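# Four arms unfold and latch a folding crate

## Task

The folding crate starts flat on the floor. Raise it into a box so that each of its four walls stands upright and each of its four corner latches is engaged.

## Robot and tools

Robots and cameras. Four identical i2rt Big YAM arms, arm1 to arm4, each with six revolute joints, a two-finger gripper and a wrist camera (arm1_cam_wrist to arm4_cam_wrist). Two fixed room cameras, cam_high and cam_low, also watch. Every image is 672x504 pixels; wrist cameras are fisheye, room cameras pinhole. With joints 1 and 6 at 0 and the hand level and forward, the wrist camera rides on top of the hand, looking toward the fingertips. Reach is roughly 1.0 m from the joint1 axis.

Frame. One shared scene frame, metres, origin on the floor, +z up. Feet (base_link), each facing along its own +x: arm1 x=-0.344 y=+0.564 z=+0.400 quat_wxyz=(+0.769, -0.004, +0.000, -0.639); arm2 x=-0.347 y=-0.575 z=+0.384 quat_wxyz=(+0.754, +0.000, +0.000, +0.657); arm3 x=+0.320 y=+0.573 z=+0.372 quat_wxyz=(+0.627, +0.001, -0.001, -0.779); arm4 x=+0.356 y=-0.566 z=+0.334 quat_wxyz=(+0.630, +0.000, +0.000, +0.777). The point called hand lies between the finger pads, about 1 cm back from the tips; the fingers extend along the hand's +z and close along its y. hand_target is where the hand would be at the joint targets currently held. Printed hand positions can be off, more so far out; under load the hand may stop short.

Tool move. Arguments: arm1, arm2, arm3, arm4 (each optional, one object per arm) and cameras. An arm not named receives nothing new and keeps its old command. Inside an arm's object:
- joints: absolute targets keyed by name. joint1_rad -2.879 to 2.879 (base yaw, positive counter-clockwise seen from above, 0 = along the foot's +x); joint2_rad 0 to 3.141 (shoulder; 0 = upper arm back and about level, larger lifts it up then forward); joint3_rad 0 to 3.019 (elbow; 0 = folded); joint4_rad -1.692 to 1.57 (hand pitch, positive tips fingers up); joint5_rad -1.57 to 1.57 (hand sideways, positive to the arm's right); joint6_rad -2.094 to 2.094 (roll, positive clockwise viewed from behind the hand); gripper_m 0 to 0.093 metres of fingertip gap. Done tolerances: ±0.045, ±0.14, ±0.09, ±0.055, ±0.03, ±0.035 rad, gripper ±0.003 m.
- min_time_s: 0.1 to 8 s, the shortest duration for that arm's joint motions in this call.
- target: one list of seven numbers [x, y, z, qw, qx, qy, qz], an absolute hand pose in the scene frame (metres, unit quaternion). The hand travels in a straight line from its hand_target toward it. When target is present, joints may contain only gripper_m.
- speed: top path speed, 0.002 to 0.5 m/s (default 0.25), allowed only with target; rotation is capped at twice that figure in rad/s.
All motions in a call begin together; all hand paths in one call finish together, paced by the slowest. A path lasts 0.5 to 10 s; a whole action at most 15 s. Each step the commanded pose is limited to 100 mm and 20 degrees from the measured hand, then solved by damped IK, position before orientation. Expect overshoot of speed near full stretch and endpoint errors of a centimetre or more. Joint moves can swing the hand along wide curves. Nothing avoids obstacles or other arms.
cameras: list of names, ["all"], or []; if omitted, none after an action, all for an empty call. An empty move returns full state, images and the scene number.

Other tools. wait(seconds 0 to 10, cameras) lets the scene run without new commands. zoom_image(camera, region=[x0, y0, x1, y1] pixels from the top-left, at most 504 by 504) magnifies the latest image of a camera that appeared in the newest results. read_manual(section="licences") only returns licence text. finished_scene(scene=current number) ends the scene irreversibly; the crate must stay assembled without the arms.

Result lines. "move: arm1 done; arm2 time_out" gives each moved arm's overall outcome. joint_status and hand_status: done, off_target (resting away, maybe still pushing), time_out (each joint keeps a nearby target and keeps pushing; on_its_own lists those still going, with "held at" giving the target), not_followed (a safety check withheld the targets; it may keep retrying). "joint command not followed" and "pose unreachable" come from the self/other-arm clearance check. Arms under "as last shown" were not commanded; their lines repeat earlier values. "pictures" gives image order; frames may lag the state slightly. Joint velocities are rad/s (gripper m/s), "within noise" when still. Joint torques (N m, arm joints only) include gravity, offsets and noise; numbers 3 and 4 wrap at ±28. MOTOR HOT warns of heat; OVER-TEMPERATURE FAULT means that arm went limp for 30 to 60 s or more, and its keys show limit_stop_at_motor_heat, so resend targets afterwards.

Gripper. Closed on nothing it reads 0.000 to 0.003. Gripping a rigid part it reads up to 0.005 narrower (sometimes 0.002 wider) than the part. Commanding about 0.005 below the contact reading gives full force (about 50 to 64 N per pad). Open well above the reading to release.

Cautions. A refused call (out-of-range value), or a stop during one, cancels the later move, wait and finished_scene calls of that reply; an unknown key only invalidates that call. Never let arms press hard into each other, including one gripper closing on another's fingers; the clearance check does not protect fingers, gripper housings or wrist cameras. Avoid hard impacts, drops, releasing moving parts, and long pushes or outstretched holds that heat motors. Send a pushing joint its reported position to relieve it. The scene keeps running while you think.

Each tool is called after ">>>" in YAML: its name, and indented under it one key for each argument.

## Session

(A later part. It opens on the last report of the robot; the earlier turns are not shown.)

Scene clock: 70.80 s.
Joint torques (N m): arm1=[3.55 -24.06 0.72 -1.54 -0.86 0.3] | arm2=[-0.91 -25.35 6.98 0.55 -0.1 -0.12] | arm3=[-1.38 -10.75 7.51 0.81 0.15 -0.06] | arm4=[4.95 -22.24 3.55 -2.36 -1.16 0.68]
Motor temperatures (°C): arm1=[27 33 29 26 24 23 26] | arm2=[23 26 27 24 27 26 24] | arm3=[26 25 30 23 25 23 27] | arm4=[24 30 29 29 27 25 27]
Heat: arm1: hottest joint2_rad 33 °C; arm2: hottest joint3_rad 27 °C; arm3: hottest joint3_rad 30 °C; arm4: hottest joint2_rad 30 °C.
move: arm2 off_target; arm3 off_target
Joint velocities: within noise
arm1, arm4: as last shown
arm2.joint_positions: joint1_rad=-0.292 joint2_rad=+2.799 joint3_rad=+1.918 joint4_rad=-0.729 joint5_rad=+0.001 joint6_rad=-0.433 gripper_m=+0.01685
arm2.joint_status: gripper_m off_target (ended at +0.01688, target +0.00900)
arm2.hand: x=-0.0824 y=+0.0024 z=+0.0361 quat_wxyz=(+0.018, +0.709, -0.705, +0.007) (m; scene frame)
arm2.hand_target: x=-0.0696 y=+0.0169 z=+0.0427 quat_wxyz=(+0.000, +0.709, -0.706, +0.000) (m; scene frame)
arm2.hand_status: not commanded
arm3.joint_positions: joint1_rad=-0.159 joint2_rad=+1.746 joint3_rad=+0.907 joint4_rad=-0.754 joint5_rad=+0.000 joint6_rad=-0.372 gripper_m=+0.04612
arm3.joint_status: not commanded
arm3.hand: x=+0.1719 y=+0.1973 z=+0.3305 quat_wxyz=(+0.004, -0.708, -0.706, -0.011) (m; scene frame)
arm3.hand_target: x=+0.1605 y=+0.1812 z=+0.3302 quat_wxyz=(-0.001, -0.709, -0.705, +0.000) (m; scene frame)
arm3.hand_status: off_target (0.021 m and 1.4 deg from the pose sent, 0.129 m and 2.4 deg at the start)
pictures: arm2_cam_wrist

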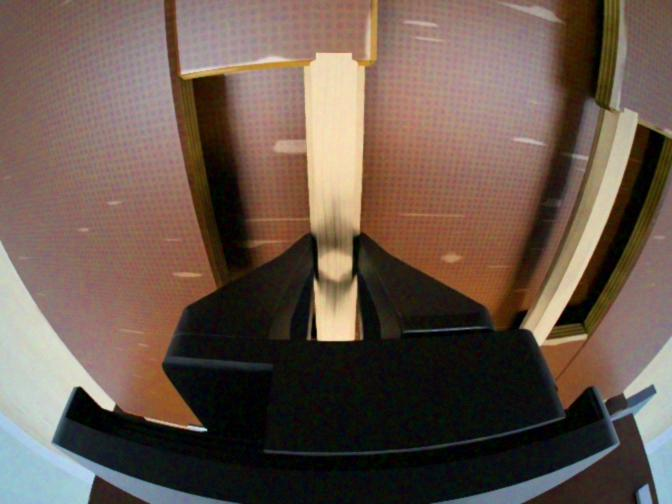

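>>> move:
  arm2: {"target": [-0.091, 0.02, 0.14, -0.1228, 0.6964, -0.6964, 0.1228], "speed": 0.16}

>>> move:
  arm2: {"target": [-0.129, 0.022, 0.212, -0.2418, 0.6645, -0.6645, 0.2418], "speed": 0.16}

>>> move:
  arm2: {"target": [-0.193, 0.022, 0.26, -0.3536, 0.6124, -0.6124, 0.3536], "speed": 0.16}
  arm3: {"target": [0.08, 0.08, 0.25, 0, 0.7071, 0.7071, 0], "speed": 0.2}
  cameras: ["arm2_cam_wrist", "cam_high"]

Scene clock: 74.23 s.
Joint torques (N m): arm1=[3.19 -23.82 0.91 -1.51 -0.84 0.3] | arm2=[0.79 -29.16 4.33 0.36 0.66 0.07] | arm3=[-1.26 -10.52 7.51 0.64 0.14 -0.03] | arm4=[4.95 -22.24 3.55 -2.36 -1.16 0.68]
Motor temperatures (°C): arm1=[27 33 28 26 24 23 26] | arm2=[23 27 27 24 27 26 25] | arm3=[26 25 30 23 25 23 27] | arm4=[24 30 28 29 27 25 27]
Heat: arm1: hottest joint2_rad 33 °C; arm2: hottest joint2_rad 27 °C; arm3: hottest joint3_rad 30 °C; arm4: hottest joint2_rad 30 °C.
move: arm2 off_target
Joint velocities: within noise
arm1, arm3, arm4: as last shown
arm2.joint_positions: joint1_rad=-0.190 joint2_rad=+2.608 joint3_rad=+1.679 joint4_rad=-0.571 joint5_rad=+0.312 joint6_rad=-0.344 gripper_m=+0.01681
arm2.joint_status: not commanded
arm2.hand: x=-0.0940 y=+0.0022 z=+0.1039 quat_wxyz=(-0.099, +0.700, -0.696, +0.125) (m; scene frame)
arm2.hand_target: x=-0.0918 y=+0.0229 z=+0.1388 quat_wxyz=(-0.125, +0.697, -0.696, +0.118) (m; scene frame)
arm2.hand_status: off_target (0.040 m and 2.8 deg from the pose sent, 0.106 m and 21.0 deg at the start)
pictures: none

Scene clock: 75.97 s.
Joint torques (N m): arm1=[3.14 -24 0.77 -1.44 -0.89 0.33] | arm2=[0.67 -28.69 4.56 0.16 1.1 0] | arm3=[-1.73 -10.52 7.61 0.91 0.14 0.01] | arm4=[4.95 -22.24 3.56 -2.35 -1.16 0.68]
Motor temperatures (°C): arm1=[27 33 28 26 24 23 26] | arm2=[23 27 27 24 27 26 25] | arm3=[26 25 30 23 25 23 27] | arm4=[24 30 28 29 27 25 27]
Heat: arm1: hottest joint2_rad 33 °C; arm2: hottest joint2_rad 27 °C; arm3: hottest joint3_rad 30 °C; arm4: hottest joint2_rad 30 °C.
move: arm2 off_target
Joint velocities: within noise
arm1, arm3, arm4: as last shown
arm2.joint_positions: joint1_rad=-0.043 joint2_rad=+2.492 joint3_rad=+1.550 joint4_rad=-0.541 joint5_rad=+0.669 joint6_rad=-0.219 gripper_m=+0.01680
arm2.joint_status: not commanded
arm2.hand: x=-0.1313 y=+0.0036 z=+0.1715 quat_wxyz=(-0.217, +0.670, -0.664, +0.250) (m; scene frame)
arm2.hand_target: x=-0.1312 y=+0.0234 z=+0.2107 quat_wxyz=(-0.243, +0.664, -0.665, +0.241) (m; scene frame)
arm2.hand_status: off_target (0.045 m and 3.1 deg from the pose sent, 0.115 m and 21.9 deg at the start)
pictures: none

Scene clock: 77.90 s.
Joint torques (N m): arm1=[3.19 -23.59 0.8 -1.65 -0.84 0.32] | arm2=[0.38 -27.63 5.41 -0.87 1.36 0.01] | arm3=[-1.73 -14.62 7.6 -0.16 0.12 -0.04] | arm4=[4.95 -22.18 3.56 -2.36 -1.16 0.68]
Motor temperatures (°C): arm1=[27 33 28 26 24 23 26] | arm2=[23 27 27 24 27 26 25] | arm3=[26 25 30 23 25 23 27] | arm4=[24 30 28 29 27 25 27]
Heat: arm1: hottest joint2_rad 33 °C; arm2: hottest joint2_rad 27 °C; arm3: hottest joint3_rad 30 °C; arm4: hottest joint2_rad 30 °C.
move: arm2 off_target; arm3 off_target
Joint velocities: within noise
arm1, arm4: as last shown
arm2.joint_positions: joint1_rad=+0.126 joint2_rad=+2.478 joint3_rad=+1.530 joint4_rad=-0.648 joint5_rad=+1.030 joint6_rad=-0.013 gripper_m=+0.01679
arm2.joint_status: not commanded
arm2.hand: x=-0.1907 y=+0.0040 z=+0.2209 quat_wxyz=(-0.337, +0.620, -0.610, +0.360) (m; scene frame)
arm2.hand_target: x=-0.1921 y=+0.0217 z=+0.2584 quat_wxyz=(-0.355, +0.613, -0.612, +0.353) (m; scene frame)
arm2.hand_status: off_target (0.043 m and 2.3 deg from the pose sent, 0.109 m and 21.6 deg at the start)
arm3.joint_positions: joint1_rad=-0.225 joint2_rad=+2.128 joint3_rad=+1.296 joint4_rad=-0.731 joint5_rad=+0.000 joint6_rad=-0.444 gripper_m=+0.04612
arm3.joint_status: not commanded
arm3.hand: x=+0.0905 y=+0.0868 z=+0.2562 quat_wxyz=(-0.002, -0.706, -0.708, +0.002) (m; scene frame)
arm3.hand_target: x=+0.0800 y=+0.0805 z=+0.2497 quat_wxyz=(-0.001, -0.707, -0.707, +0.001) (m; scene frame)
arm3.hand_status: off_target (0.014 m and 0.4 deg from the pose sent, 0.169 m and 1.4 deg at the start)
pictures: arm2_cam_wrist, cam_high

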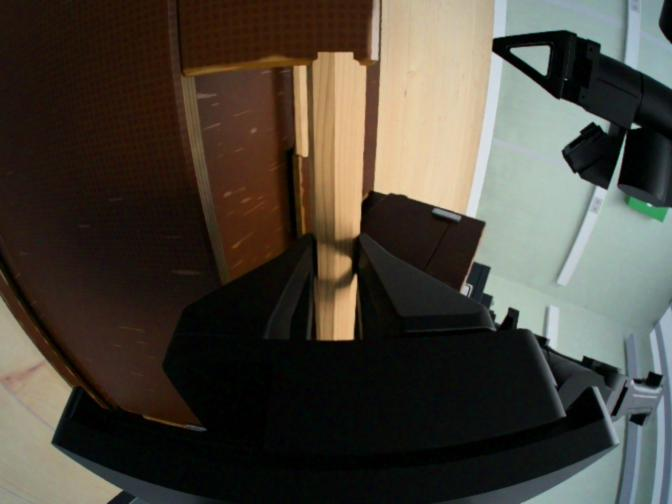

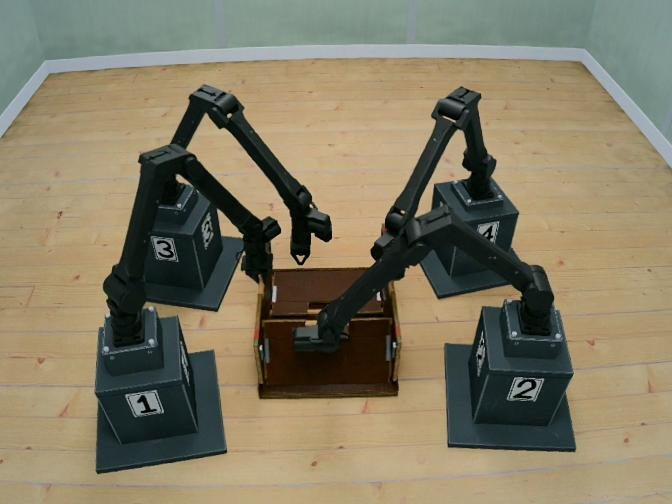

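>>> move:
  arm2: {"target": [-0.252, 0.022, 0.283, -0.3536, 0.6124, -0.6124, 0.3536], "speed": 0.12}
  arm3: {"target": [0.03, 0.0, 0.13, 0, 0.7071, 0.7071, 0], "speed": 0.16}

>>> move:
  arm2: {"target": [-0.309, 0.02, 0.28, -0.3536, 0.6124, -0.6124, 0.3536], "speed": 0.09}
  arm3: {"target": [0.024, -0.003, 0.031, 0, 0.7071, 0.7071, 0], "speed": 0.16}
  cameras: ["arm2_cam_wrist", "arm3_cam_wrist", "cam_high"]

Scene clock: 81.17 s.
Joint torques (N m): arm1=[2.96 -24.18 0.77 -1.46 -0.86 0.32] | arm2=[1.08 -28.57 5.41 -1.55 0.53 0.12] | arm3=[-1.9 -17.67 7.68 -0.13 0.12 -0.03] | arm4=[4.95 -22.24 3.55 -2.35 -1.16 0.68]
Motor temperatures (°C): arm1=[27 33 28 26 24 23 26] | arm2=[23 28 27 24 27 26 25] | arm3=[26 25 30 23 25 23 27] | arm4=[24 30 28 29 27 25 27]
Heat: arm1: hottest joint2_rad 33 °C; arm2: hottest joint2_rad 28 °C; arm3: hottest joint3_rad 30 °C; arm4: hottest joint2_rad 30 °C.
move: arm2 off_target; arm3 off_target
Joint velocities: within noise
arm1, arm4: as last shown
arm2.joint_positions: joint1_rad=+0.207 joint2_rad=+2.470 joint3_rad=+1.581 joint4_rad=-0.875 joint5_rad=+1.041 joint6_rad=+0.169 gripper_m=+0.01679
arm2.joint_status: not commanded
arm2.hand: x=-0.2365 y=+0.0041 z=+0.2416 quat_wxyz=(-0.338, +0.615, -0.608, +0.372) (m; scene frame)
arm2.hand_target: x=-0.2455 y=+0.0203 z=+0.2814 quat_wxyz=(-0.350, +0.612, -0.613, +0.357) (m; scene frame)
arm2.hand_status: off_target (0.048 m and 2.8 deg from the pose sent, 0.089 m and 2.3 deg at the start)
arm3.joint_positions: joint1_rad=-0.242 joint2_rad=+2.527 joint3_rad=+1.719 joint4_rad=-0.756 joint5_rad=+0.000 joint6_rad=-0.461 gripper_m=+0.04612
arm3.joint_status: not commanded
arm3.hand: x=+0.0395 y=+0.0033 z=+0.1398 quat_wxyz=(-0.002, -0.706, -0.708, +0.002) (m; scene frame)
arm3.hand_target: x=+0.0298 y=+0.0022 z=+0.1292 quat_wxyz=(+0.000, -0.707, -0.707, +0.000) (m; scene frame)
arm3.hand_status: off_target (0.014 m and 0.4 deg from the pose sent, 0.165 m and 0.4 deg at the start)
pictures: none

Scene clock: 82.80 s.
Joint torques (N m): arm1=[2.84 -23.59 1.05 -1.44 -1.16 0.31] | arm2=[3.08 -26.34 6.61 -1.66 0.47 0.32] | arm3=[-1.96 -18.9 7.08 0.53 0.2 -0.04] | arm4=[4.89 -22.12 3.71 -2.35 -1.19 0.68]
Motor temperatures (°C): arm1=[27 33 28 26 24 23 26] | arm2=[23 28 27 24 27 26 25] | arm3=[26 25 30 23 25 23 27] | arm4=[24 30 28 29 28 25 27]
Heat: arm1: hottest joint2_rad 33 °C; arm2: hottest joint2_rad 28 °C; arm3: hottest joint3_rad 30 °C; arm4: hottest joint2_rad 30 °C.
move: arm2 off_target; arm3 off_target
Joint velocities: within noise
arm1.joint_positions: joint1_rad=+0.585 joint2_rad=+2.099 joint3_rad=+1.040 joint4_rad=-0.465 joint5_rad=+0.023 joint6_rad=-0.751 gripper_m=+0.01693
arm1.joint_status: not commanded
arm1.hand: x=-0.0212 y=+0.2227 z=+0.2428 quat_wxyz=(-0.006, -0.025, -0.999, +0.028) (m; scene frame)
arm1.hand_target: x=-0.0224 y=+0.2574 z=+0.2534 quat_wxyz=(+0.001, -0.018, -1.000, +0.000) (m; scene frame)
arm1.hand_status: not commanded
arm2.joint_positions: joint1_rad=+0.288 joint2_rad=+2.483 joint3_rad=+1.637 joint4_rad=-1.062 joint5_rad=+1.021 joint6_rad=+0.338 gripper_m=+0.01647
arm2.joint_status: not commanded
arm2.hand: x=-0.2845 y=+0.0028 z=+0.2517 quat_wxyz=(-0.338, +0.612, -0.610, +0.373) (m; scene frame)
arm2.hand_target: x=-0.3079 y=+0.0196 z=+0.2791 quat_wxyz=(-0.354, +0.613, -0.612, +0.354) (m; scene frame)
arm2.hand_status: off_target (0.041 m and 2.9 deg from the pose sent, 0.084 m and 2.8 deg at the start)
arm3.joint_positions: joint1_rad=-0.245 joint2_rad=+2.749 joint3_rad=+1.877 joint4_rad=-0.705 joint5_rad=+0.000 joint6_rad=-0.467 gripper_m=+0.04612
arm3.joint_status: not commanded
arm3.hand: x=+0.0356 y=-0.0008 z=+0.0425 quat_wxyz=(+0.000, -0.705, -0.709, -0.004) (m; scene frame)
arm3.hand_target: x=+0.0252 y=-0.0015 z=+0.0309 quat_wxyz=(+0.000, -0.707, -0.708, +0.000) (m; scene frame)
arm3.hand_status: off_target (0.016 m and 0.6 deg from the pose sent, 0.110 m and 0.4 deg at the start)
arm4.joint_positions: joint1_rad=+0.596 joint2_rad=+2.048 joint3_rad=+1.216 joint4_rad=-0.696 joint5_rad=+0.033 joint6_rad=-0.743 gripper_m=+0.01659
arm4.joint_status: not commanded
arm4.hand: x=-0.0167 y=-0.1982 z=+0.2399 quat_wxyz=(-0.026, +1.000, -0.013, -0.004) (m; scene frame)
arm4.hand_target: x=-0.0188 y=-0.2320 z=+0.2545 quat_wxyz=(-0.002, +1.000, -0.018, +0.000) (m; scene frame)
arm4.hand_status: not commanded
pictures: arm2_cam_wrist, arm3_cam_wrist, cam_high

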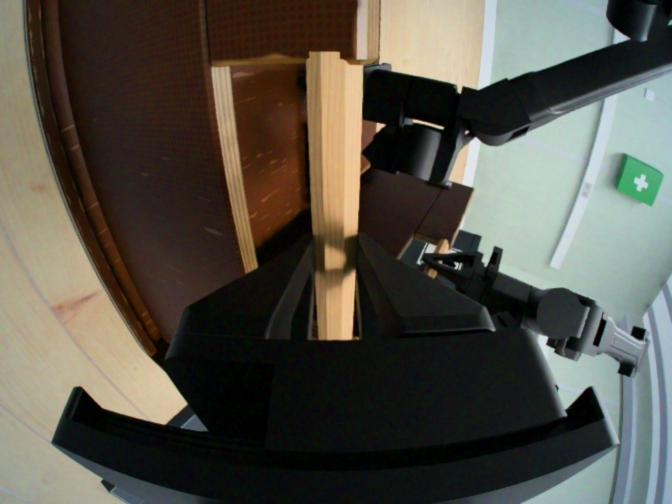

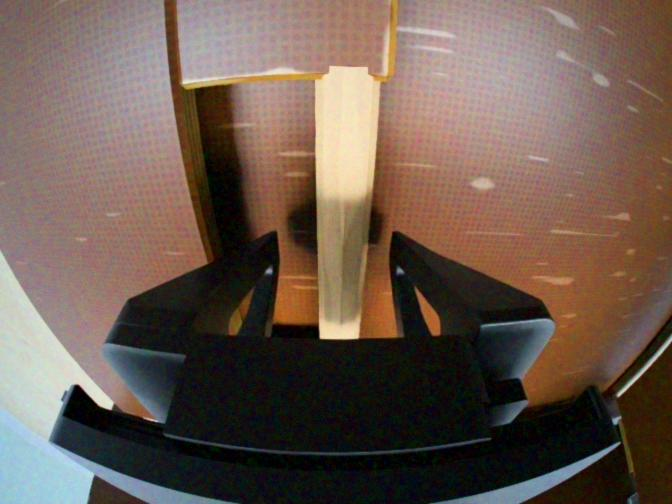

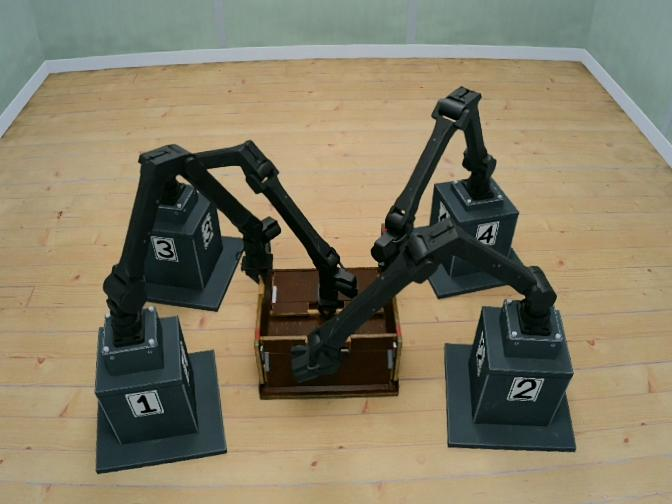

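>>> move:
  arm2: {"target": [-0.34, 0.02, 0.275, -0.3536, 0.6124, -0.6124, 0.3536], "speed": 0.08}
  arm3: {"target": [0.0215, -0.004, 0.031, 0, 0.7071, 0.7071, 0], "speed": 0.1}

>>> move:
  arm2: {"target": [-0.36, 0.02, 0.275, -0.3536, 0.6124, -0.6124, 0.3536], "speed": 0.08}
  arm3: {"joints": {"gripper_m": 0.028}}
  cameras: ["arm2_cam_wrist", "arm3_cam_wrist", "cam_high"]

Scene clock: 86.60 s.
Joint torques (N m): arm1=[3.49 -24.18 1.14 -1.58 -1.2 0.32] | arm2=[4.6 -25.93 7.12 -1.47 0.15 0.35] | arm3=[-1.2 -18.08 7.3 0.38 0.19 -0.02] | arm4=[4.84 -22.12 3.71 -2.36 -1.21 0.68]
Motor temperatures (°C): arm1=[27 33 28 26 24 23 26] | arm2=[23 29 27 24 27 26 25] | arm3=[26 26 31 23 25 23 27] | arm4=[24 30 28 29 28 25 27]
Heat: arm1: hottest joint2_rad 33 °C; arm2: hottest joint2_rad 29 °C; arm3: hottest joint3_rad 31 °C; arm4: hottest joint2_rad 30 °C.
move: arm2 off_target; arm3 off_target
Joint velocities: within noise
arm1.joint_positions: joint1_rad=+0.585 joint2_rad=+2.097 joint3_rad=+1.040 joint4_rad=-0.465 joint5_rad=+0.025 joint6_rad=-0.751 gripper_m=+0.01693
arm1.joint_status: not commanded
arm1.hand: x=-0.0210 y=+0.2222 z=+0.2435 quat_wxyz=(-0.006, -0.025, -0.999, +0.029) (m; scene frame)
arm1.hand_target: x=-0.0219 y=+0.2569 z=+0.2541 quat_wxyz=(+0.001, -0.018, -1.000, +0.001) (m; scene frame)
arm1.hand_status: not commanded
arm2.joint_positions: joint1_rad=+0.320 joint2_rad=+2.506 joint3_rad=+1.683 joint4_rad=-1.159 joint5_rad=+1.008 joint6_rad=+0.423 gripper_m=+0.01640
arm2.joint_status: not commanded
arm2.hand: x=-0.3039 y=+0.0028 z=+0.2525 quat_wxyz=(-0.337, +0.607, -0.613, +0.377) (m; scene frame)
arm2.hand_target: x=-0.3389 y=+0.0189 z=+0.2745 quat_wxyz=(-0.353, +0.613, -0.613, +0.353) (m; scene frame)
arm2.hand_status: off_target (0.046 m and 3.4 deg from the pose sent, 0.063 m and 2.9 deg at the start)
arm3.joint_positions: joint1_rad=-0.248 joint2_rad=+2.749 joint3_rad=+1.888 joint4_rad=-0.705 joint5_rad=+0.000 joint6_rad=-0.468 gripper_m=+0.04612
arm3.joint_status: not commanded
arm3.hand: x=+0.0312 y=-0.0051 z=+0.0451 quat_wxyz=(-0.001, -0.706, -0.709, +0.001) (m; scene frame)
arm3.hand_target: x=+0.0221 y=-0.0033 z=+0.0314 quat_wxyz=(+0.000, -0.707, -0.707, +0.000) (m; scene frame)
arm3.hand_status: off_target (0.017 m and 0.3 deg from the pose sent, 0.018 m and 0.6 deg at the start)
arm4.joint_positions: joint1_rad=+0.597 joint2_rad=+2.048 joint3_rad=+1.216 joint4_rad=-0.696 joint5_rad=+0.034 joint6_rad=-0.743 gripper_m=+0.01659
arm4.joint_status: not commanded
arm4.hand: x=-0.0171 y=-0.1986 z=+0.2399 quat_wxyz=(-0.027, +1.000, -0.012, -0.004) (m; scene frame)
arm4.hand_target: x=-0.0189 y=-0.2322 z=+0.2545 quat_wxyz=(-0.002, +1.000, -0.018, +0.000) (m; scene frame)
arm4.hand_status: not commanded
pictures: none

Scene clock: 87.70 s.
Joint torques (N m): arm1=[3.08 -23.65 0.95 -1.65 -1.19 0.33] | arm2=[7.36 -26.11 6.93 -1.52 -0.02 0.42] | arm3=[-1.67 -18.43 7.36 0.35 0.14 -0.02] | arm4=[4.84 -22.12 3.71 -2.36 -1.21 0.68]
Motor temperatures (°C): arm1=[27 34 28 26 24 23 26] | arm2=[23 29 27 24 27 26 25] | arm3=[26 26 31 23 25 23 27] | arm4=[24 30 28 29 28 25 27]
Heat: arm1: hottest joint2_rad 34 °C; arm2: hottest joint2_rad 29 °C; arm3: hottest joint3_rad 31 °C; arm4: hottest joint2_rad 30 °C.
move: arm2 off_target; arm3 done
Joint velocities: within noise
arm1, arm4: as last shown
arm2.joint_positions: joint1_rad=+0.320 joint2_rad=+2.522 joint3_rad=+1.714 joint4_rad=-1.213 joint5_rad=+1.008 joint6_rad=+0.462 gripper_m=+0.01640
arm2.joint_status: not commanded
arm2.hand: x=-0.3040 y=+0.0034 z=+0.2530 quat_wxyz=(-0.335, +0.600, -0.616, +0.385) (m; scene frame)
arm2.hand_target: x=-0.3576 y=+0.0190 z=+0.2758 quat_wxyz=(-0.357, +0.613, -0.610, +0.354) (m; scene frame)
arm2.hand_status: off_target (0.062 m and 4.5 deg from the pose sent, 0.063 m and 3.4 deg at the start)
arm3.joint_positions: joint1_rad=-0.248 joint2_rad=+2.749 joint3_rad=+1.888 joint4_rad=-0.705 joint5_rad=+0.000 joint6_rad=-0.468 gripper_m=+0.02813
arm3.joint_status: all done
arm3.hand: x=+0.0312 y=-0.0051 z=+0.0451 quat_wxyz=(-0.001, -0.706, -0.709, +0.001) (m; scene frame)
arm3.hand_target: x=+0.0221 y=-0.0033 z=+0.0314 quat_wxyz=(+0.000, -0.707, -0.707, +0.000) (m; scene frame)
arm3.hand_status: not commanded
pictures: arm2_cam_wrist, arm3_cam_wrist, cam_high

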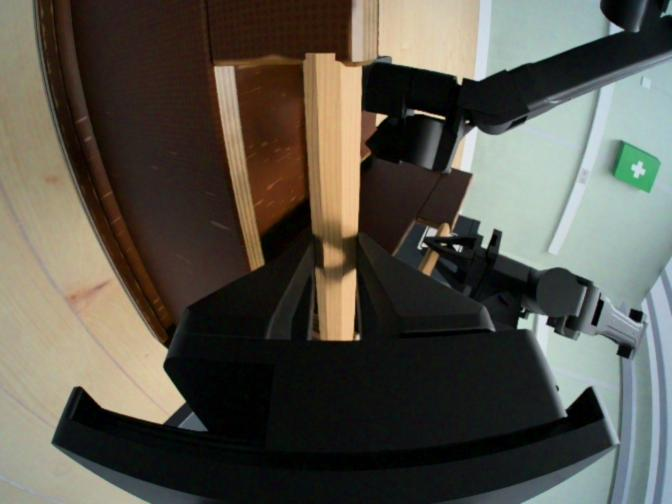

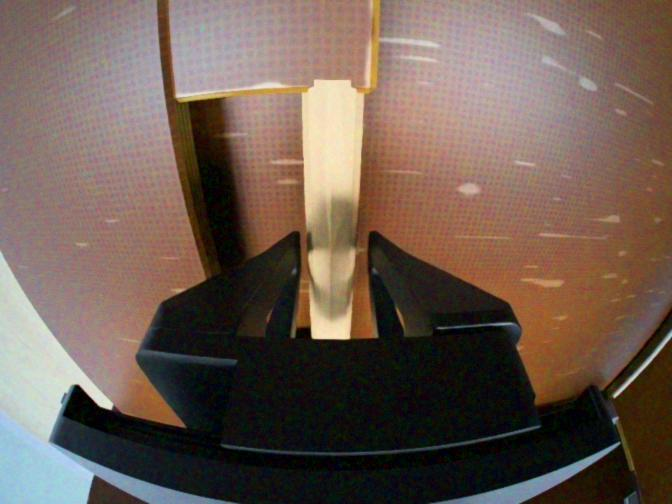

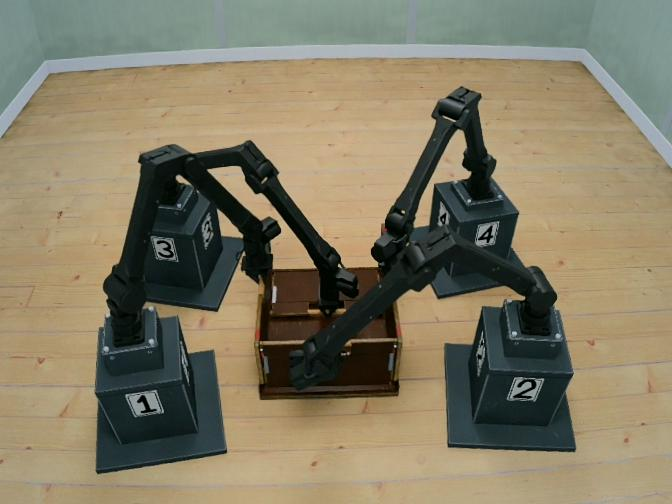

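>>> zoom_image:
  camera: "cam_high"
  region: [240, 210, 430, 400]

>>> move:
  arm3: {"joints": {"gripper_m": 0.009}}
  arm2: {"target": [-0.27, 0.019, 0.27, -0.3536, 0.6124, -0.6124, 0.3536], "speed": 0.08}
  cameras: ["cam_low"]

>>> zoom_image:
  camera: "cam_low"
  region: [220, 170, 480, 380]

Scaled by 2.653 from the camera's 672x504 image, which has a finer 960x720 frame.

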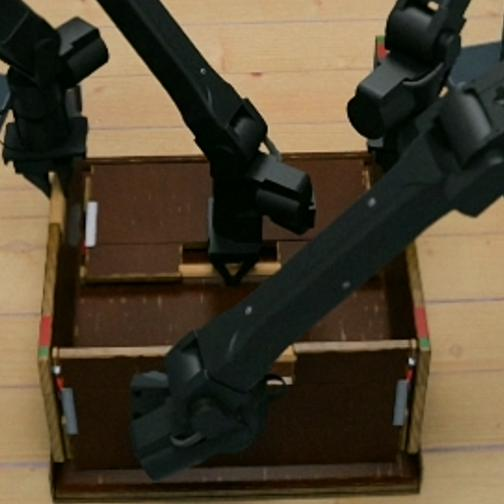

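Scene clock: 91.20 s.
Joint torques (N m): arm1=[3.14 -23.77 0.88 -1.47 -1.19 0.35] | arm2=[-4.07 -25.52 5.33 1.03 0.68 -0.32] | arm3=[-1.9 -18.02 7.25 0.23 0.16 -0.02] | arm4=[4.84 -22.12 3.73 -2.36 -1.21 0.68]
Motor temperatures (°C): arm1=[27 34 28 26 25 23 26] | arm2=[23 29 27 24 27 26 25] | arm3=[26 27 31 23 25 23 27] | arm4=[24 30 28 29 28 25 27]
Heat: arm1: hottest joint2_rad 34 °C; arm2: hottest joint2_rad 29 °C; arm3: hottest joint3_rad 31 °C; arm4: hottest joint2_rad 30 °C.
move: arm2 off_target; arm3 off_target
Joint velocities: within noise
arm1, arm4: as last shown
arm2.joint_positions: joint1_rad=+0.317 joint2_rad=+2.464 joint3_rad=+1.601 joint4_rad=-1.002 joint5_rad=+1.025 joint6_rad=+0.297 gripper_m=+0.01640
arm2.joint_status: not commanded
arm2.hand: x=-0.3006 y=+0.0025 z=+0.2518 quat_wxyz=(-0.348, +0.627, -0.596, +0.362) (m; scene frame)
arm2.hand_target: x=-0.2770 y=+0.0165 z=+0.2693 quat_wxyz=(-0.352, +0.614, -0.612, +0.352) (m; scene frame)
arm2.hand_status: off_target (0.039 m and 2.8 deg from the pose sent, 0.041 m and 4.5 deg at the start)
arm3.joint_positions: joint1_rad=-0.248 joint2_rad=+2.749 joint3_rad=+1.888 joint4_rad=-0.705 joint5_rad=-0.008 joint6_rad=-0.468 gripper_m=+0.01653
arm3.joint_status: gripper_m off_target (ended at +0.01656, target +0.00900)
arm3.hand: x=+0.0324 y=-0.0057 z=+0.0451 quat_wxyz=(-0.005, -0.706, -0.709, -0.001) (m; scene frame)
arm3.hand_target: x=+0.0233 y=-0.0040 z=+0.0315 quat_wxyz=(-0.004, -0.707, -0.707, -0.001) (m; scene frame)
arm3.hand_status: not commanded
pictures: cam_low

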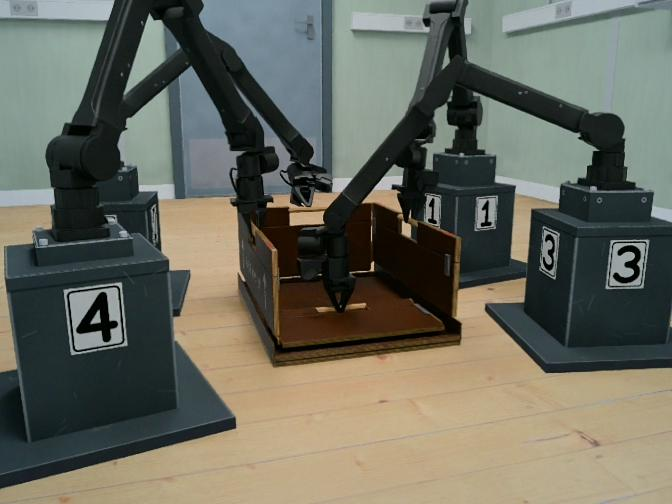

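Scaled by 1.938 from the camera's 672x504 image, which has a finer 960x720 frame.

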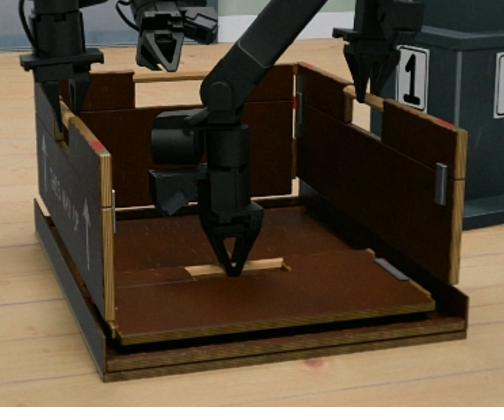

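>>> move:
  arm2: {"target": [-0.291, 0.018, 0.262, -0.3536, 0.6124, -0.6124, 0.3536], "speed": 0.08}
  arm3: {"target": [0.041, -0.002, 0.14, -0.1228, 0.6964, 0.6964, -0.1228], "speed": 0.16}

>>> move:
  arm2: {"joints": {"gripper_m": 0.05}}
  arm3: {"target": [0.079, -0.003, 0.208, -0.2418, 0.6645, 0.6645, -0.2418], "speed": 0.16}
  cameras: ["arm3_cam_wrist", "arm2_cam_wrist"]

Scene clock: 94.47 s.
Joint torques (N m): arm1=[3.31 -23.47 0.88 -1.63 -1.2 0.31] | arm2=[-2.02 -23.36 7.28 -0.35 0.66 0.06] | arm3=[-0.5 -23.12 3.15 0.32 0.9 0] | arm4=[4.84 -22.12 3.73 -2.36 -1.21 0.68]
Motor temperatures (°C): arm1=[27 34 28 26 25 23 26] | arm2=[23 29 27 24 27 26 25] | arm3=[26 27 31 23 26 23 27] | arm4=[24 30 28 29 28 25 27]
Heat: arm1: hottest joint2_rad 34 °C; arm2: hottest joint2_rad 29 °C; arm3: hottest joint3_rad 31 °C; arm4: hottest joint2_rad 30 °C.
move: arm2 off_target; arm3 off_target
Joint velocities: within noise
arm1, arm4: as last shown
arm2.joint_positions: joint1_rad=+0.317 joint2_rad=+2.464 joint3_rad=+1.602 joint4_rad=-1.007 joint5_rad=+1.022 joint6_rad=+0.309 gripper_m=+0.01640
arm2.joint_status: not commanded
arm2.hand: x=-0.3008 y=+0.0023 z=+0.2519 quat_wxyz=(-0.349, +0.624, -0.600, +0.360) (m; scene frame)
arm2.hand_target: x=-0.2912 y=+0.0178 z=+0.2617 quat_wxyz=(-0.354, +0.612, -0.613, +0.352) (m; scene frame)
arm2.hand_status: off_target (0.021 m and 2.2 deg from the pose sent, 0.021 m and 2.8 deg at the start)
arm3.joint_positions: joint1_rad=-0.143 joint2_rad=+2.542 joint3_rad=+1.633 joint4_rad=-0.534 joint5_rad=+0.313 joint6_rad=-0.378 gripper_m=+0.01649
arm3.joint_status: not commanded
arm3.hand: x=+0.0469 y=-0.0050 z=+0.1196 quat_wxyz=(+0.116, -0.697, -0.697, +0.120) (m; scene frame)
arm3.hand_target: x=+0.0452 y=-0.0075 z=+0.1399 quat_wxyz=(+0.121, -0.693, -0.699, +0.128) (m; scene frame)
arm3.hand_status: off_target (0.021 m and 0.9 deg from the pose sent, 0.095 m and 20.5 deg at the start)
pictures: none

Scene clock: 96.13 s.
Joint torques (N m): arm1=[3.43 -23.59 0.92 -1.61 -1.2 0.31] | arm2=[-0.5 -23.41 6.76 -0.34 0.66 0.07] | arm3=[-0.97 -22.71 2.99 0.1 1.58 -0.1] | arm4=[4.89 -22.12 3.71 -2.36 -1.21 0.68]
Motor temperatures (°C): arm1=[27 34 28 26 25 23 26] | arm2=[23 29 27 24 27 26 25] | arm3=[26 27 31 23 26 23 27] | arm4=[24 30 28 29 28 25 27]
Heat: arm1: hottest joint2_rad 34 °C; arm2: hottest joint2_rad 29 °C; arm3: hottest joint3_rad 31 °C; arm4: hottest joint2_rad 30 °C.
move: arm2 done; arm3 off_target
Joint velocities: within noise
arm1, arm4: as last shown
arm2.joint_positions: joint1_rad=+0.294 joint2_rad=+2.464 joint3_rad=+1.611 joint4_rad=-1.002 joint5_rad=+1.022 joint6_rad=+0.300 gripper_m=+0.04989
arm2.joint_status: all done
arm2.hand: x=-0.2883 y=+0.0059 z=+0.2536 quat_wxyz=(-0.346, +0.618, -0.607, +0.361) (m; scene frame)
arm2.hand_target: x=-0.2871 y=+0.0185 z=+0.2618 quat_wxyz=(-0.353, +0.612, -0.614, +0.353) (m; scene frame)
arm2.hand_status: not commanded
arm3.joint_positions: joint1_rad=-0.003 joint2_rad=+2.426 joint3_rad=+1.490 joint4_rad=-0.468 joint5_rad=+0.651 joint6_rad=-0.267 gripper_m=+0.01650
arm3.joint_status: not commanded
arm3.hand: x=+0.0844 y=-0.0032 z=+0.1815 quat_wxyz=(+0.231, -0.671, -0.666, +0.231) (m; scene frame)
arm3.hand_target: x=+0.0780 y=-0.0026 z=+0.2060 quat_wxyz=(+0.242, -0.665, -0.664, +0.241) (m; scene frame)
arm3.hand_status: off_target (0.027 m and 1.9 deg from the pose sent, 0.094 m and 20.8 deg at the start)
pictures: arm2_cam_wrist, arm3_cam_wrist

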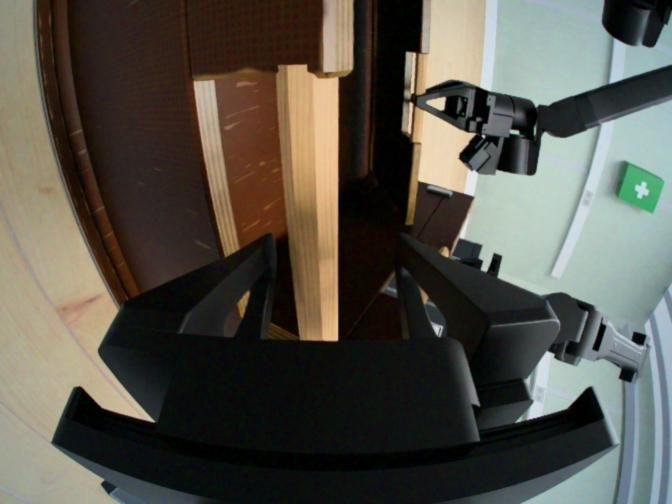

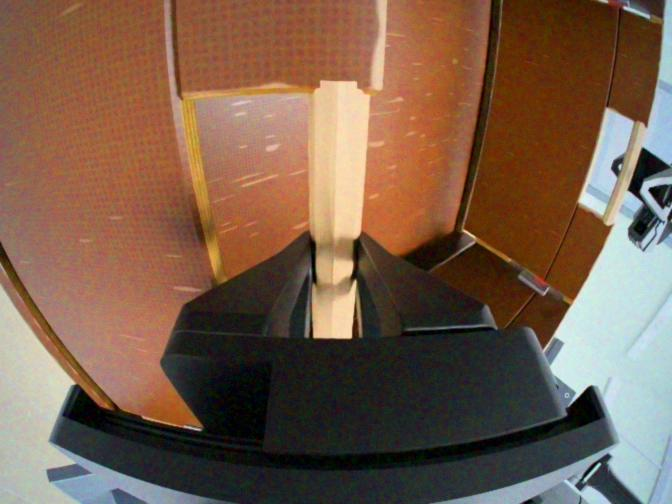

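>>> move:
  arm2: {"target": [-0.303, 0.018, 0.263, -0.3536, 0.6124, -0.6124, 0.3536], "speed": 0.08}
  arm3: {"target": [0.136, -0.003, 0.256, -0.3536, 0.6124, 0.6124, -0.3536], "speed": 0.16}

>>> move:
  arm2: {"target": [-0.397, 0.012, 0.325, -0.3536, 0.6124, -0.6124, 0.3536], "speed": 0.12}
  arm3: {"target": [0.197, -0.003, 0.281, -0.3536, 0.6124, 0.6124, -0.3536], "speed": 0.12}
  cameras: ["arm3_cam_wrist", "arm2_cam_wrist", "cam_high"]

Scene clock: 101.67 s.
Joint torques (N m): arm1=[2.73 -23.06 0.79 -1.59 -1.22 0.33] | arm2=[0.44 -22.83 6.97 -0.46 0.46 0.17] | arm3=[-0.67 -21.83 3.67 -0.79 2.06 -0.05] | arm4=[4.84 -22.12 3.71 -2.36 -1.21 0.68]
Motor temperatures (°C): arm1=[27 34 28 26 25 23 26] | arm2=[23 30 27 24 27 26 25] | arm3=[26 28 30 23 27 23 27] | arm4=[24 30 28 29 28 25 28]
Heat: arm1: hottest joint2_rad 34 °C; arm2: hottest joint2_rad 30 °C; arm3: hottest joint3_rad 30 °C; arm4: hottest joint2_rad 30 °C.
move: arm2 off_target; arm3 off_target
Joint velocities: within noise
arm1, arm4: as last shown
arm2.joint_positions: joint1_rad=+0.314 joint2_rad=+2.464 joint3_rad=+1.627 joint4_rad=-1.051 joint5_rad=+1.022 joint6_rad=+0.337 gripper_m=+0.04989
arm2.joint_status: not commanded
arm2.hand: x=-0.2997 y=+0.0060 z=+0.2591 quat_wxyz=(-0.348, +0.618, -0.605, +0.363) (m; scene frame)
arm2.hand_target: x=-0.3067 y=+0.0175 z=+0.2630 quat_wxyz=(-0.354, +0.615, -0.610, +0.353) (m; scene frame)
arm2.hand_status: off_target (0.013 m and 1.6 deg from the pose sent, 0.021 m and 1.5 deg at the start)
arm3.joint_positions: joint1_rad=+0.158 joint2_rad=+2.404 joint3_rad=+1.450 joint4_rad=-0.512 joint5_rad=+1.010 joint6_rad=-0.102 gripper_m=+0.01649
arm3.joint_status: not commanded
arm3.hand: x=+0.1396 y=-0.0033 z=+0.2284 quat_wxyz=(+0.337, -0.623, -0.615, +0.347) (m; scene frame)
arm3.hand_target: x=+0.1348 y=-0.0045 z=+0.2559 quat_wxyz=(+0.353, -0.613, -0.612, +0.355) (m; scene frame)
arm3.hand_status: off_target (0.028 m and 2.4 deg from the pose sent, 0.091 m and 21.9 deg at the start)
pictures: none

Scene clock: 103.50 s.
Joint torques (N m): arm1=[3.37 -23.41 1.09 -1.43 -1.2 0.29] | arm2=[-0.09 -26.34 7.36 -0.9 0.37 0.18] | arm3=[-0.03 -21.89 4.48 -2.55 1.1 0.11] | arm4=[4.89 -22.07 3.71 -2.36 -1.33 0.68]
Motor temperatures (°C): arm1=[27 34 28 26 25 23 26] | arm2=[23 30 27 24 27 26 25] | arm3=[26 28 30 23 27 23 27] | arm4=[24 30 27 29 28 25 28]
Heat: arm1: hottest joint2_rad 34 °C; arm2: hottest joint2_rad 30 °C; arm3: hottest joint3_rad 30 °C; arm4: hottest joint2_rad 30 °C.
move: arm2 off_target; arm3 off_target
Joint velocities: within noise
arm1.joint_positions: joint1_rad=+0.586 joint2_rad=+2.097 joint3_rad=+1.039 joint4_rad=-0.465 joint5_rad=+0.025 joint6_rad=-0.751 gripper_m=+0.01693
arm1.joint_status: not commanded
arm1.hand: x=-0.0211 y=+0.2233 z=+0.2432 quat_wxyz=(-0.005, -0.024, -0.999, +0.028) (m; scene frame)
arm1.hand_target: x=-0.0217 y=+0.2577 z=+0.2538 quat_wxyz=(+0.001, -0.018, -1.000, +0.000) (m; scene frame)
arm1.hand_status: not commanded
arm2.joint_positions: joint1_rad=+0.460 joint2_rad=+2.464 joint3_rad=+1.742 joint4_rad=-1.415 joint5_rad=+0.964 joint6_rad=+0.593 gripper_m=+0.04989
arm2.joint_status: not commanded
arm2.hand: x=-0.3865 y=-0.0051 z=+0.3006 quat_wxyz=(-0.342, +0.618, -0.598, +0.378) (m; scene frame)
arm2.hand_target: x=-0.3940 y=+0.0115 z=+0.3251 quat_wxyz=(-0.353, +0.611, -0.614, +0.355) (m; scene frame)
arm2.hand_status: off_target (0.032 m and 3.5 deg from the pose sent, 0.118 m and 1.6 deg at the start)
arm3.joint_positions: joint1_rad=+0.256 joint2_rad=+2.380 joint3_rad=+1.473 joint4_rad=-0.727 joint5_rad=+1.037 joint6_rad=+0.093 gripper_m=+0.01649
arm3.joint_status: not commanded
arm3.hand: x=+0.1937 y=-0.0003 z=+0.2509 quat_wxyz=(+0.346, -0.620, -0.609, +0.354) (m; scene frame)
arm3.hand_target: x=+0.1959 y=-0.0026 z=+0.2794 quat_wxyz=(+0.354, -0.612, -0.613, +0.354) (m; scene frame)
arm3.hand_status: off_target (0.030 m and 1.3 deg from the pose sent, 0.078 m and 2.4 deg at the start)
arm4.joint_positions: joint1_rad=+0.597 joint2_rad=+2.048 joint3_rad=+1.216 joint4_rad=-0.696 joint5_rad=+0.037 joint6_rad=-0.743 gripper_m=+0.01659
arm4.joint_status: not commanded
arm4.hand: x=-0.0167 y=-0.1982 z=+0.2399 quat_wxyz=(-0.028, +1.000, -0.012, -0.003) (m; scene frame)
arm4.hand_target: x=-0.0190 y=-0.2323 z=+0.2545 quat_wxyz=(-0.002, +1.000, -0.018, +0.000) (m; scene frame)
arm4.hand_status: not commanded
pictures: arm2_cam_wrist, arm3_cam_wrist, cam_high

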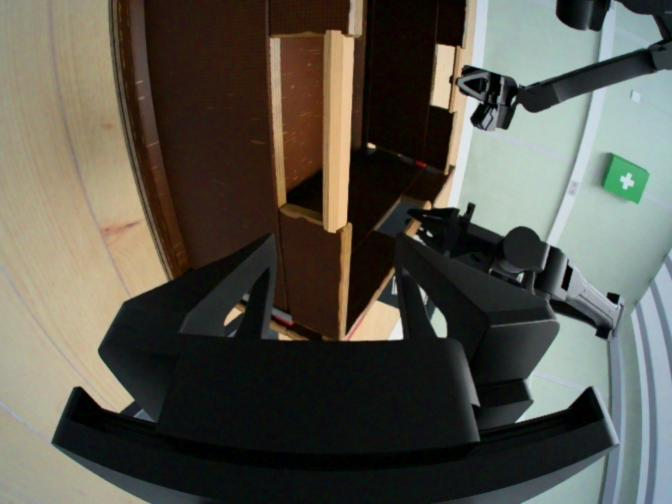

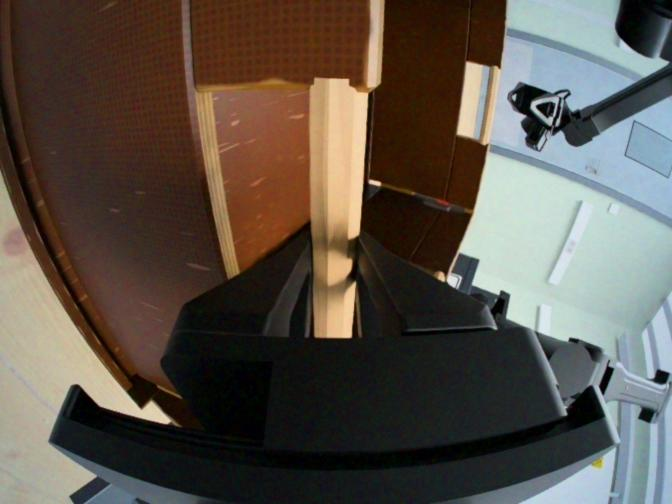

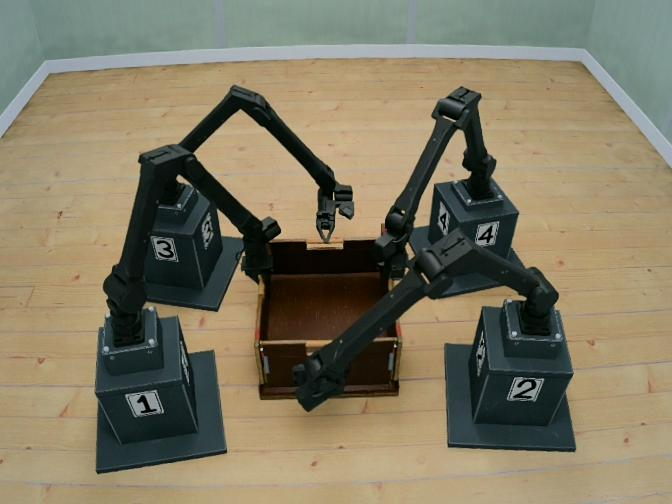

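>>> move:
  arm3: {"target": [0.258, -0.003, 0.286, -0.3536, 0.6124, 0.6124, -0.3536], "speed": 0.1}
  arm2: {"target": [-0.42, -0.05, 0.36, -0.3536, 0.6124, -0.6124, 0.3536], "speed": 0.1}

>>> move:
  arm3: {"target": [0.3, -0.005, 0.282, -0.3536, 0.6124, 0.6124, -0.3536], "speed": 0.08}

>>> move:
  arm3: {"target": [0.325, -0.007, 0.276, -0.3536, 0.6124, 0.6124, -0.3536], "speed": 0.08}
  cameras: ["arm3_cam_wrist", "cam_high", "cam_low"]

Scene clock: 106.90 s.
Joint torques (N m): arm1=[3.37 -23.36 1.4 -1.57 -1.22 0.3] | arm2=[1.14 -25.35 4.92 -0.99 0.35 0.18] | arm3=[2.26 -20.66 5.87 -3.25 1.03 0.27] | arm4=[5.3 -22.07 3.77 -2.36 -1.57 0.81]
Motor temperatures (°C): arm1=[27 34 28 26 25 23 26] | arm2=[23 30 27 24 27 26 25] | arm3=[26 28 30 23 27 23 28] | arm4=[24 30 27 29 28 25 28]
Heat: arm1: hottest joint2_rad 34 °C; arm2: hottest joint2_rad 30 °C; arm3: hottest joint3_rad 30 °C; arm4: hottest joint2_rad 30 °C.
move: arm2 off_target; arm3 off_target
Joint velocities: within noise
arm1.joint_positions: joint1_rad=+0.588 joint2_rad=+2.094 joint3_rad=+1.032 joint4_rad=-0.465 joint5_rad=+0.025 joint6_rad=-0.753 gripper_m=+0.01694
arm1.joint_status: not commanded
arm1.hand: x=-0.0225 y=+0.2257 z=+0.2434 quat_wxyz=(-0.004, -0.023, -0.999, +0.027) (m; scene frame)
arm1.hand_target: x=-0.0215 y=+0.2574 z=+0.2539 quat_wxyz=(+0.001, -0.017, -1.000, +0.001) (m; scene frame)
arm1.hand_status: not commanded
arm2.joint_positions: joint1_rad=+0.538 joint2_rad=+2.326 joint3_rad=+1.581 joint4_rad=-1.449 joint5_rad=+0.926 joint6_rad=+0.697 gripper_m=+0.04989
arm2.joint_status: not commanded
arm2.hand: x=-0.4167 y=-0.0537 z=+0.3399 quat_wxyz=(-0.349, +0.617, -0.603, +0.366) (m; scene frame)
arm2.hand_target: x=-0.4203 y=-0.0491 z=+0.3604 quat_wxyz=(-0.355, +0.612, -0.612, +0.353) (m; scene frame)
arm2.hand_status: off_target (0.021 m and 2.0 deg from the pose sent, 0.082 m and 3.5 deg at the start)
arm3.joint_positions: joint1_rad=+0.324 joint2_rad=+2.392 joint3_rad=+1.526 joint4_rad=-0.932 joint5_rad=+1.020 joint6_rad=+0.274 gripper_m=+0.01626
arm3.joint_status: not commanded
arm3.hand: x=+0.2328 y=+0.0054 z=+0.2582 quat_wxyz=(+0.353, -0.626, -0.603, +0.345) (m; scene frame)
arm3.hand_target: x=+0.2514 y=-0.0025 z=+0.2849 quat_wxyz=(+0.355, -0.613, -0.612, +0.351) (m; scene frame)
arm3.hand_status: off_target (0.038 m and 2.1 deg from the pose sent, 0.073 m and 1.3 deg at the start)
arm4.joint_positions: joint1_rad=+0.591 joint2_rad=+2.048 joint3_rad=+1.214 joint4_rad=-0.696 joint5_rad=+0.045 joint6_rad=-0.756 gripper_m=+0.01662
arm4.joint_status: not commanded
arm4.hand: x=-0.0130 y=-0.1955 z=+0.2396 quat_wxyz=(-0.030, +1.000, -0.009, +0.001) (m; scene frame)
arm4.hand_target: x=-0.0185 y=-0.2324 z=+0.2543 quat_wxyz=(-0.002, +1.000, -0.018, +0.001) (m; scene frame)
arm4.hand_status: not commanded
pictures: none

Scene clock: 108.30 s.
Joint torques (N m): arm1=[3.25 -23.24 1.61 -1.55 -1.19 0.35] | arm2=[0.21 -25.41 4.92 -1.01 0.35 0.16] | arm3=[5.36 -20.13 6.48 -3.07 0.38 0.34] | arm4=[5.36 -22.07 3.79 -2.36 -1.61 0.81]
Motor temperatures (°C): arm1=[27 34 28 26 25 23 26] | arm2=[23 30 27 24 27 26 25] | arm3=[26 28 30 23 27 23 28] | arm4=[24 30 27 29 29 25 28]
Heat: arm1: hottest joint2_rad 34 °C; arm2: hottest joint2_rad 30 °C; arm3: hottest joint3_rad 30 °C; arm4: hottest joint2_rad 30 °C.
move: arm3 off_target
Joint velocities: within noise
arm1: as last shown
arm1.hand_target: x=-0.0217 y=+0.2572 z=+0.2539 quat_wxyz=(+0.001, -0.017, -1.000, +0.001) (m; scene frame)
arm2.joint_positions: joint1_rad=+0.535 joint2_rad=+2.326 joint3_rad=+1.581 joint4_rad=-1.449 joint5_rad=+0.926 joint6_rad=+0.697 gripper_m=+0.04989
arm2.joint_status: not commanded
arm2.hand: x=-0.4151 y=-0.0535 z=+0.3399 quat_wxyz=(-0.349, +0.616, -0.604, +0.367) (m; scene frame)
arm2.hand_target: x=-0.4187 y=-0.0489 z=+0.3604 quat_wxyz=(-0.354, +0.611, -0.613, +0.353) (m; scene frame)
arm2.hand_status: not commanded
arm3.joint_positions: joint1_rad=+0.371 joint2_rad=+2.427 joint3_rad=+1.587 joint4_rad=-1.078 joint5_rad=+1.019 joint6_rad=+0.398 gripper_m=+0.01627
arm3.joint_status: not commanded
arm3.hand: x=+0.2593 y=+0.0061 z=+0.2587 quat_wxyz=(+0.365, -0.626, -0.597, +0.345) (m; scene frame)
arm3.hand_target: x=+0.2986 y=-0.0042 z=+0.2806 quat_wxyz=(+0.354, -0.611, -0.613, +0.354) (m; scene frame)
arm3.hand_status: off_target (0.048 m and 2.8 deg from the pose sent, 0.072 m and 2.1 deg at the start)
arm4.joint_positions: joint1_rad=+0.591 joint2_rad=+2.048 joint3_rad=+1.214 joint4_rad=-0.696 joint5_rad=+0.046 joint6_rad=-0.756 gripper_m=+0.01663
arm4.joint_status: not commanded
arm4.hand: x=-0.0128 y=-0.1954 z=+0.2396 quat_wxyz=(-0.031, +0.999, -0.009, +0.001) (m; scene frame)
arm4.hand_target: x=-0.0188 y=-0.2324 z=+0.2543 quat_wxyz=(-0.002, +1.000, -0.018, +0.001) (m; scene frame)
arm4.hand_status: not commanded
pictures: none

Scene clock: 109.47 s.
Joint torques (N m): arm1=[3.08 -23.06 1.4 -1.62 -1.21 0.31] | arm2=[0.15 -25.35 4.93 -0.99 0.35 0.17] | arm3=[8.12 -20.13 6.83 -3.04 0.01 0.47] | arm4=[5.36 -22.07 3.81 -2.36 -1.61 0.82]
Motor temperatures (°C): arm1=[27 34 28 26 25 23 26] | arm2=[23 30 27 24 27 26 25] | arm3=[26 28 30 23 27 23 28] | arm4=[24 30 27 29 29 25 28]
Heat: arm1: hottest joint2_rad 34 °C; arm2: hottest joint2_rad 30 °C; arm3: hottest joint3_rad 30 °C; arm4: hottest joint2_rad 30 °C.
move: arm3 off_target
Joint velocities: within noise
arm1, arm2, arm4: as last shown
arm3.joint_positions: joint1_rad=+0.373 joint2_rad=+2.450 joint3_rad=+1.627 joint4_rad=-1.153 joint5_rad=+1.020 joint6_rad=+0.454 gripper_m=+0.01627
arm3.joint_status: not commanded
arm3.hand: x=+0.2601 y=+0.0057 z=+0.2591 quat_wxyz=(+0.376, -0.629, -0.588, +0.342) (m; scene frame)
arm3.hand_target: x=+0.3217 y=-0.0056 z=+0.2769 quat_wxyz=(+0.354, -0.610, -0.612, +0.358) (m; scene frame)
arm3.hand_status: off_target (0.068 m and 4.4 deg from the pose sent, 0.069 m and 2.8 deg at the start)
pictures: arm3_cam_wrist, cam_high, cam_low

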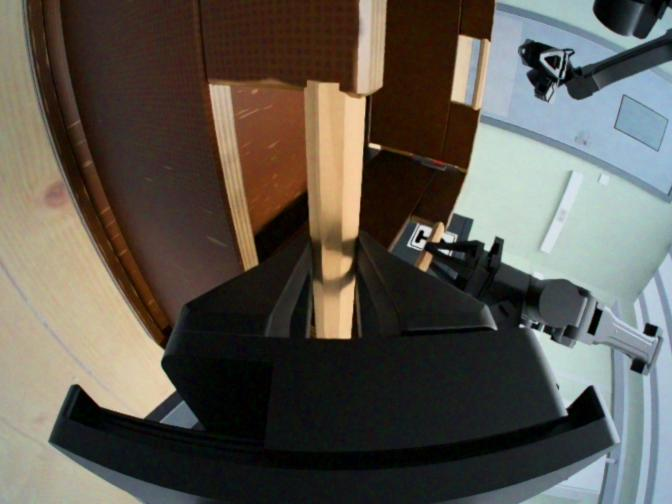

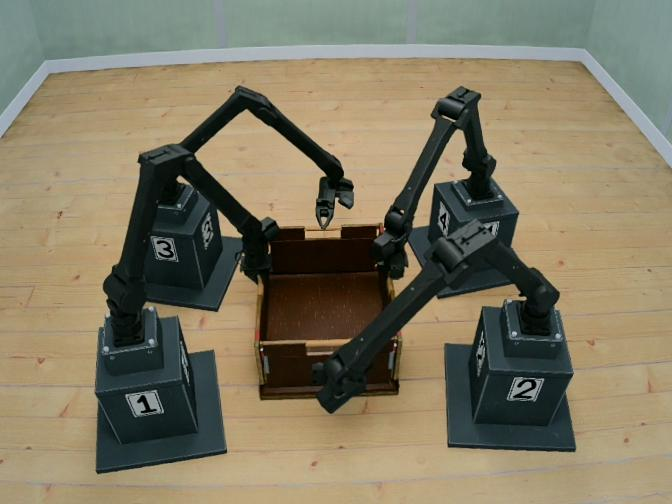

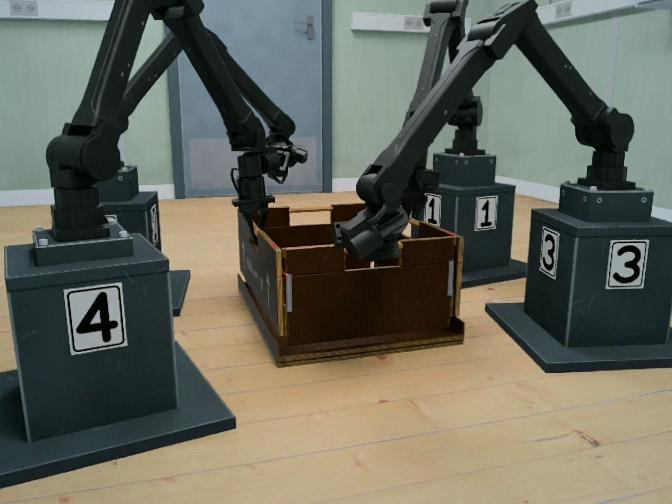

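>>> zoom_image:
  camera: "cam_low"
  region: [220, 170, 480, 380]

>>> move:
  arm3: {"target": [0.228, -0.004, 0.272, -0.3536, 0.6124, 0.6124, -0.3536], "speed": 0.1}
  cameras: ["cam_high", "cam_low"]

>>> zoom_image:
  camera: "cam_high"
  region: [240, 210, 430, 400]

Scaled by 1.938 from the camera's 672x504 image, which has a finer 960x720 frame.

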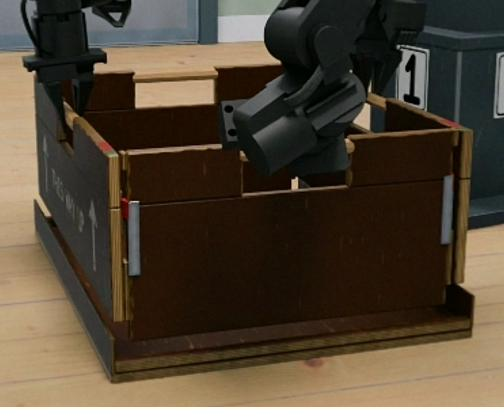

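Scene clock: 112.33 s.
Joint torques (N m): arm1=[3.25 -23.47 1.5 -1.58 -1.23 0.34] | arm2=[0.15 -25.41 4.9 -0.99 0.35 0.16] | arm3=[-3.66 -20.42 4.31 1.06 0.77 -0.49] | arm4=[5.3 -22.07 3.81 -2.37 -1.61 0.82]
Motor temperatures (°C): arm1=[27 34 28 26 25 23 26] | arm2=[23 30 26 24 27 26 25] | arm3=[26 28 30 23 26 23 28] | arm4=[24 30 27 29 29 25 28]
Heat: arm1: hottest joint2_rad 34 °C; arm2: hottest joint2_rad 30 °C; arm3: hottest joint3_rad 30 °C; arm4: hottest joint2_rad 30 °C.
move: arm3 off_target
Joint velocities: within noise
arm1, arm2, arm4: as last shown
arm3.joint_positions: joint1_rad=+0.367 joint2_rad=+2.394 joint3_rad=+1.523 joint4_rad=-0.946 joint5_rad=+1.031 joint6_rad=+0.289 gripper_m=+0.01626
arm3.joint_status: not commanded
arm3.hand: x=+0.2557 y=+0.0055 z=+0.2589 quat_wxyz=(+0.351, -0.612, -0.613, +0.355) (m; scene frame)
arm3.hand_target: x=+0.2345 y=-0.0021 z=+0.2714 quat_wxyz=(+0.353, -0.613, -0.613, +0.351) (m; scene frame)
arm3.hand_status: off_target (0.032 m and 0.3 deg from the pose sent, 0.036 m and 4.4 deg at the start)
pictures: cam_high, cam_low

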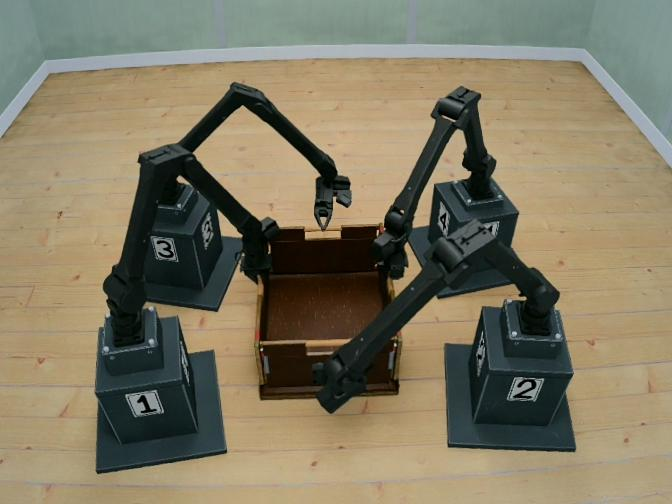

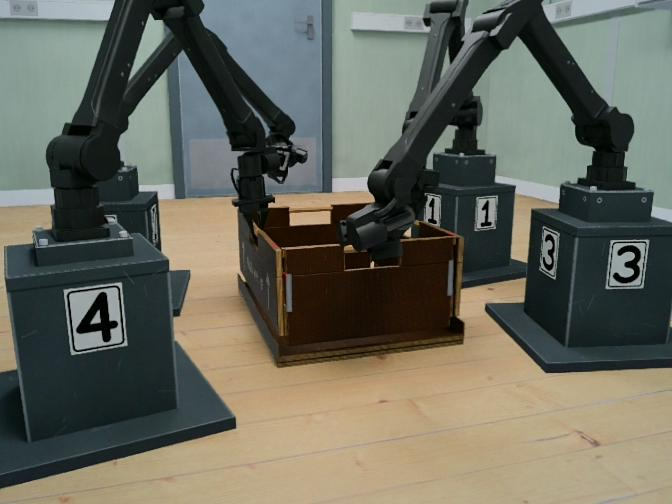

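Scaled by 2.653 from the camera's 672x504 image, which has a finer 960x720 frame.

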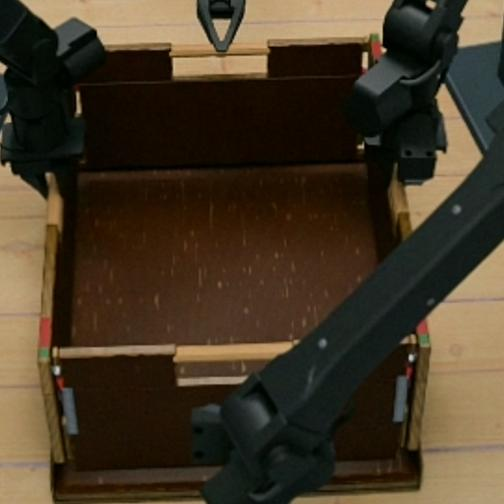

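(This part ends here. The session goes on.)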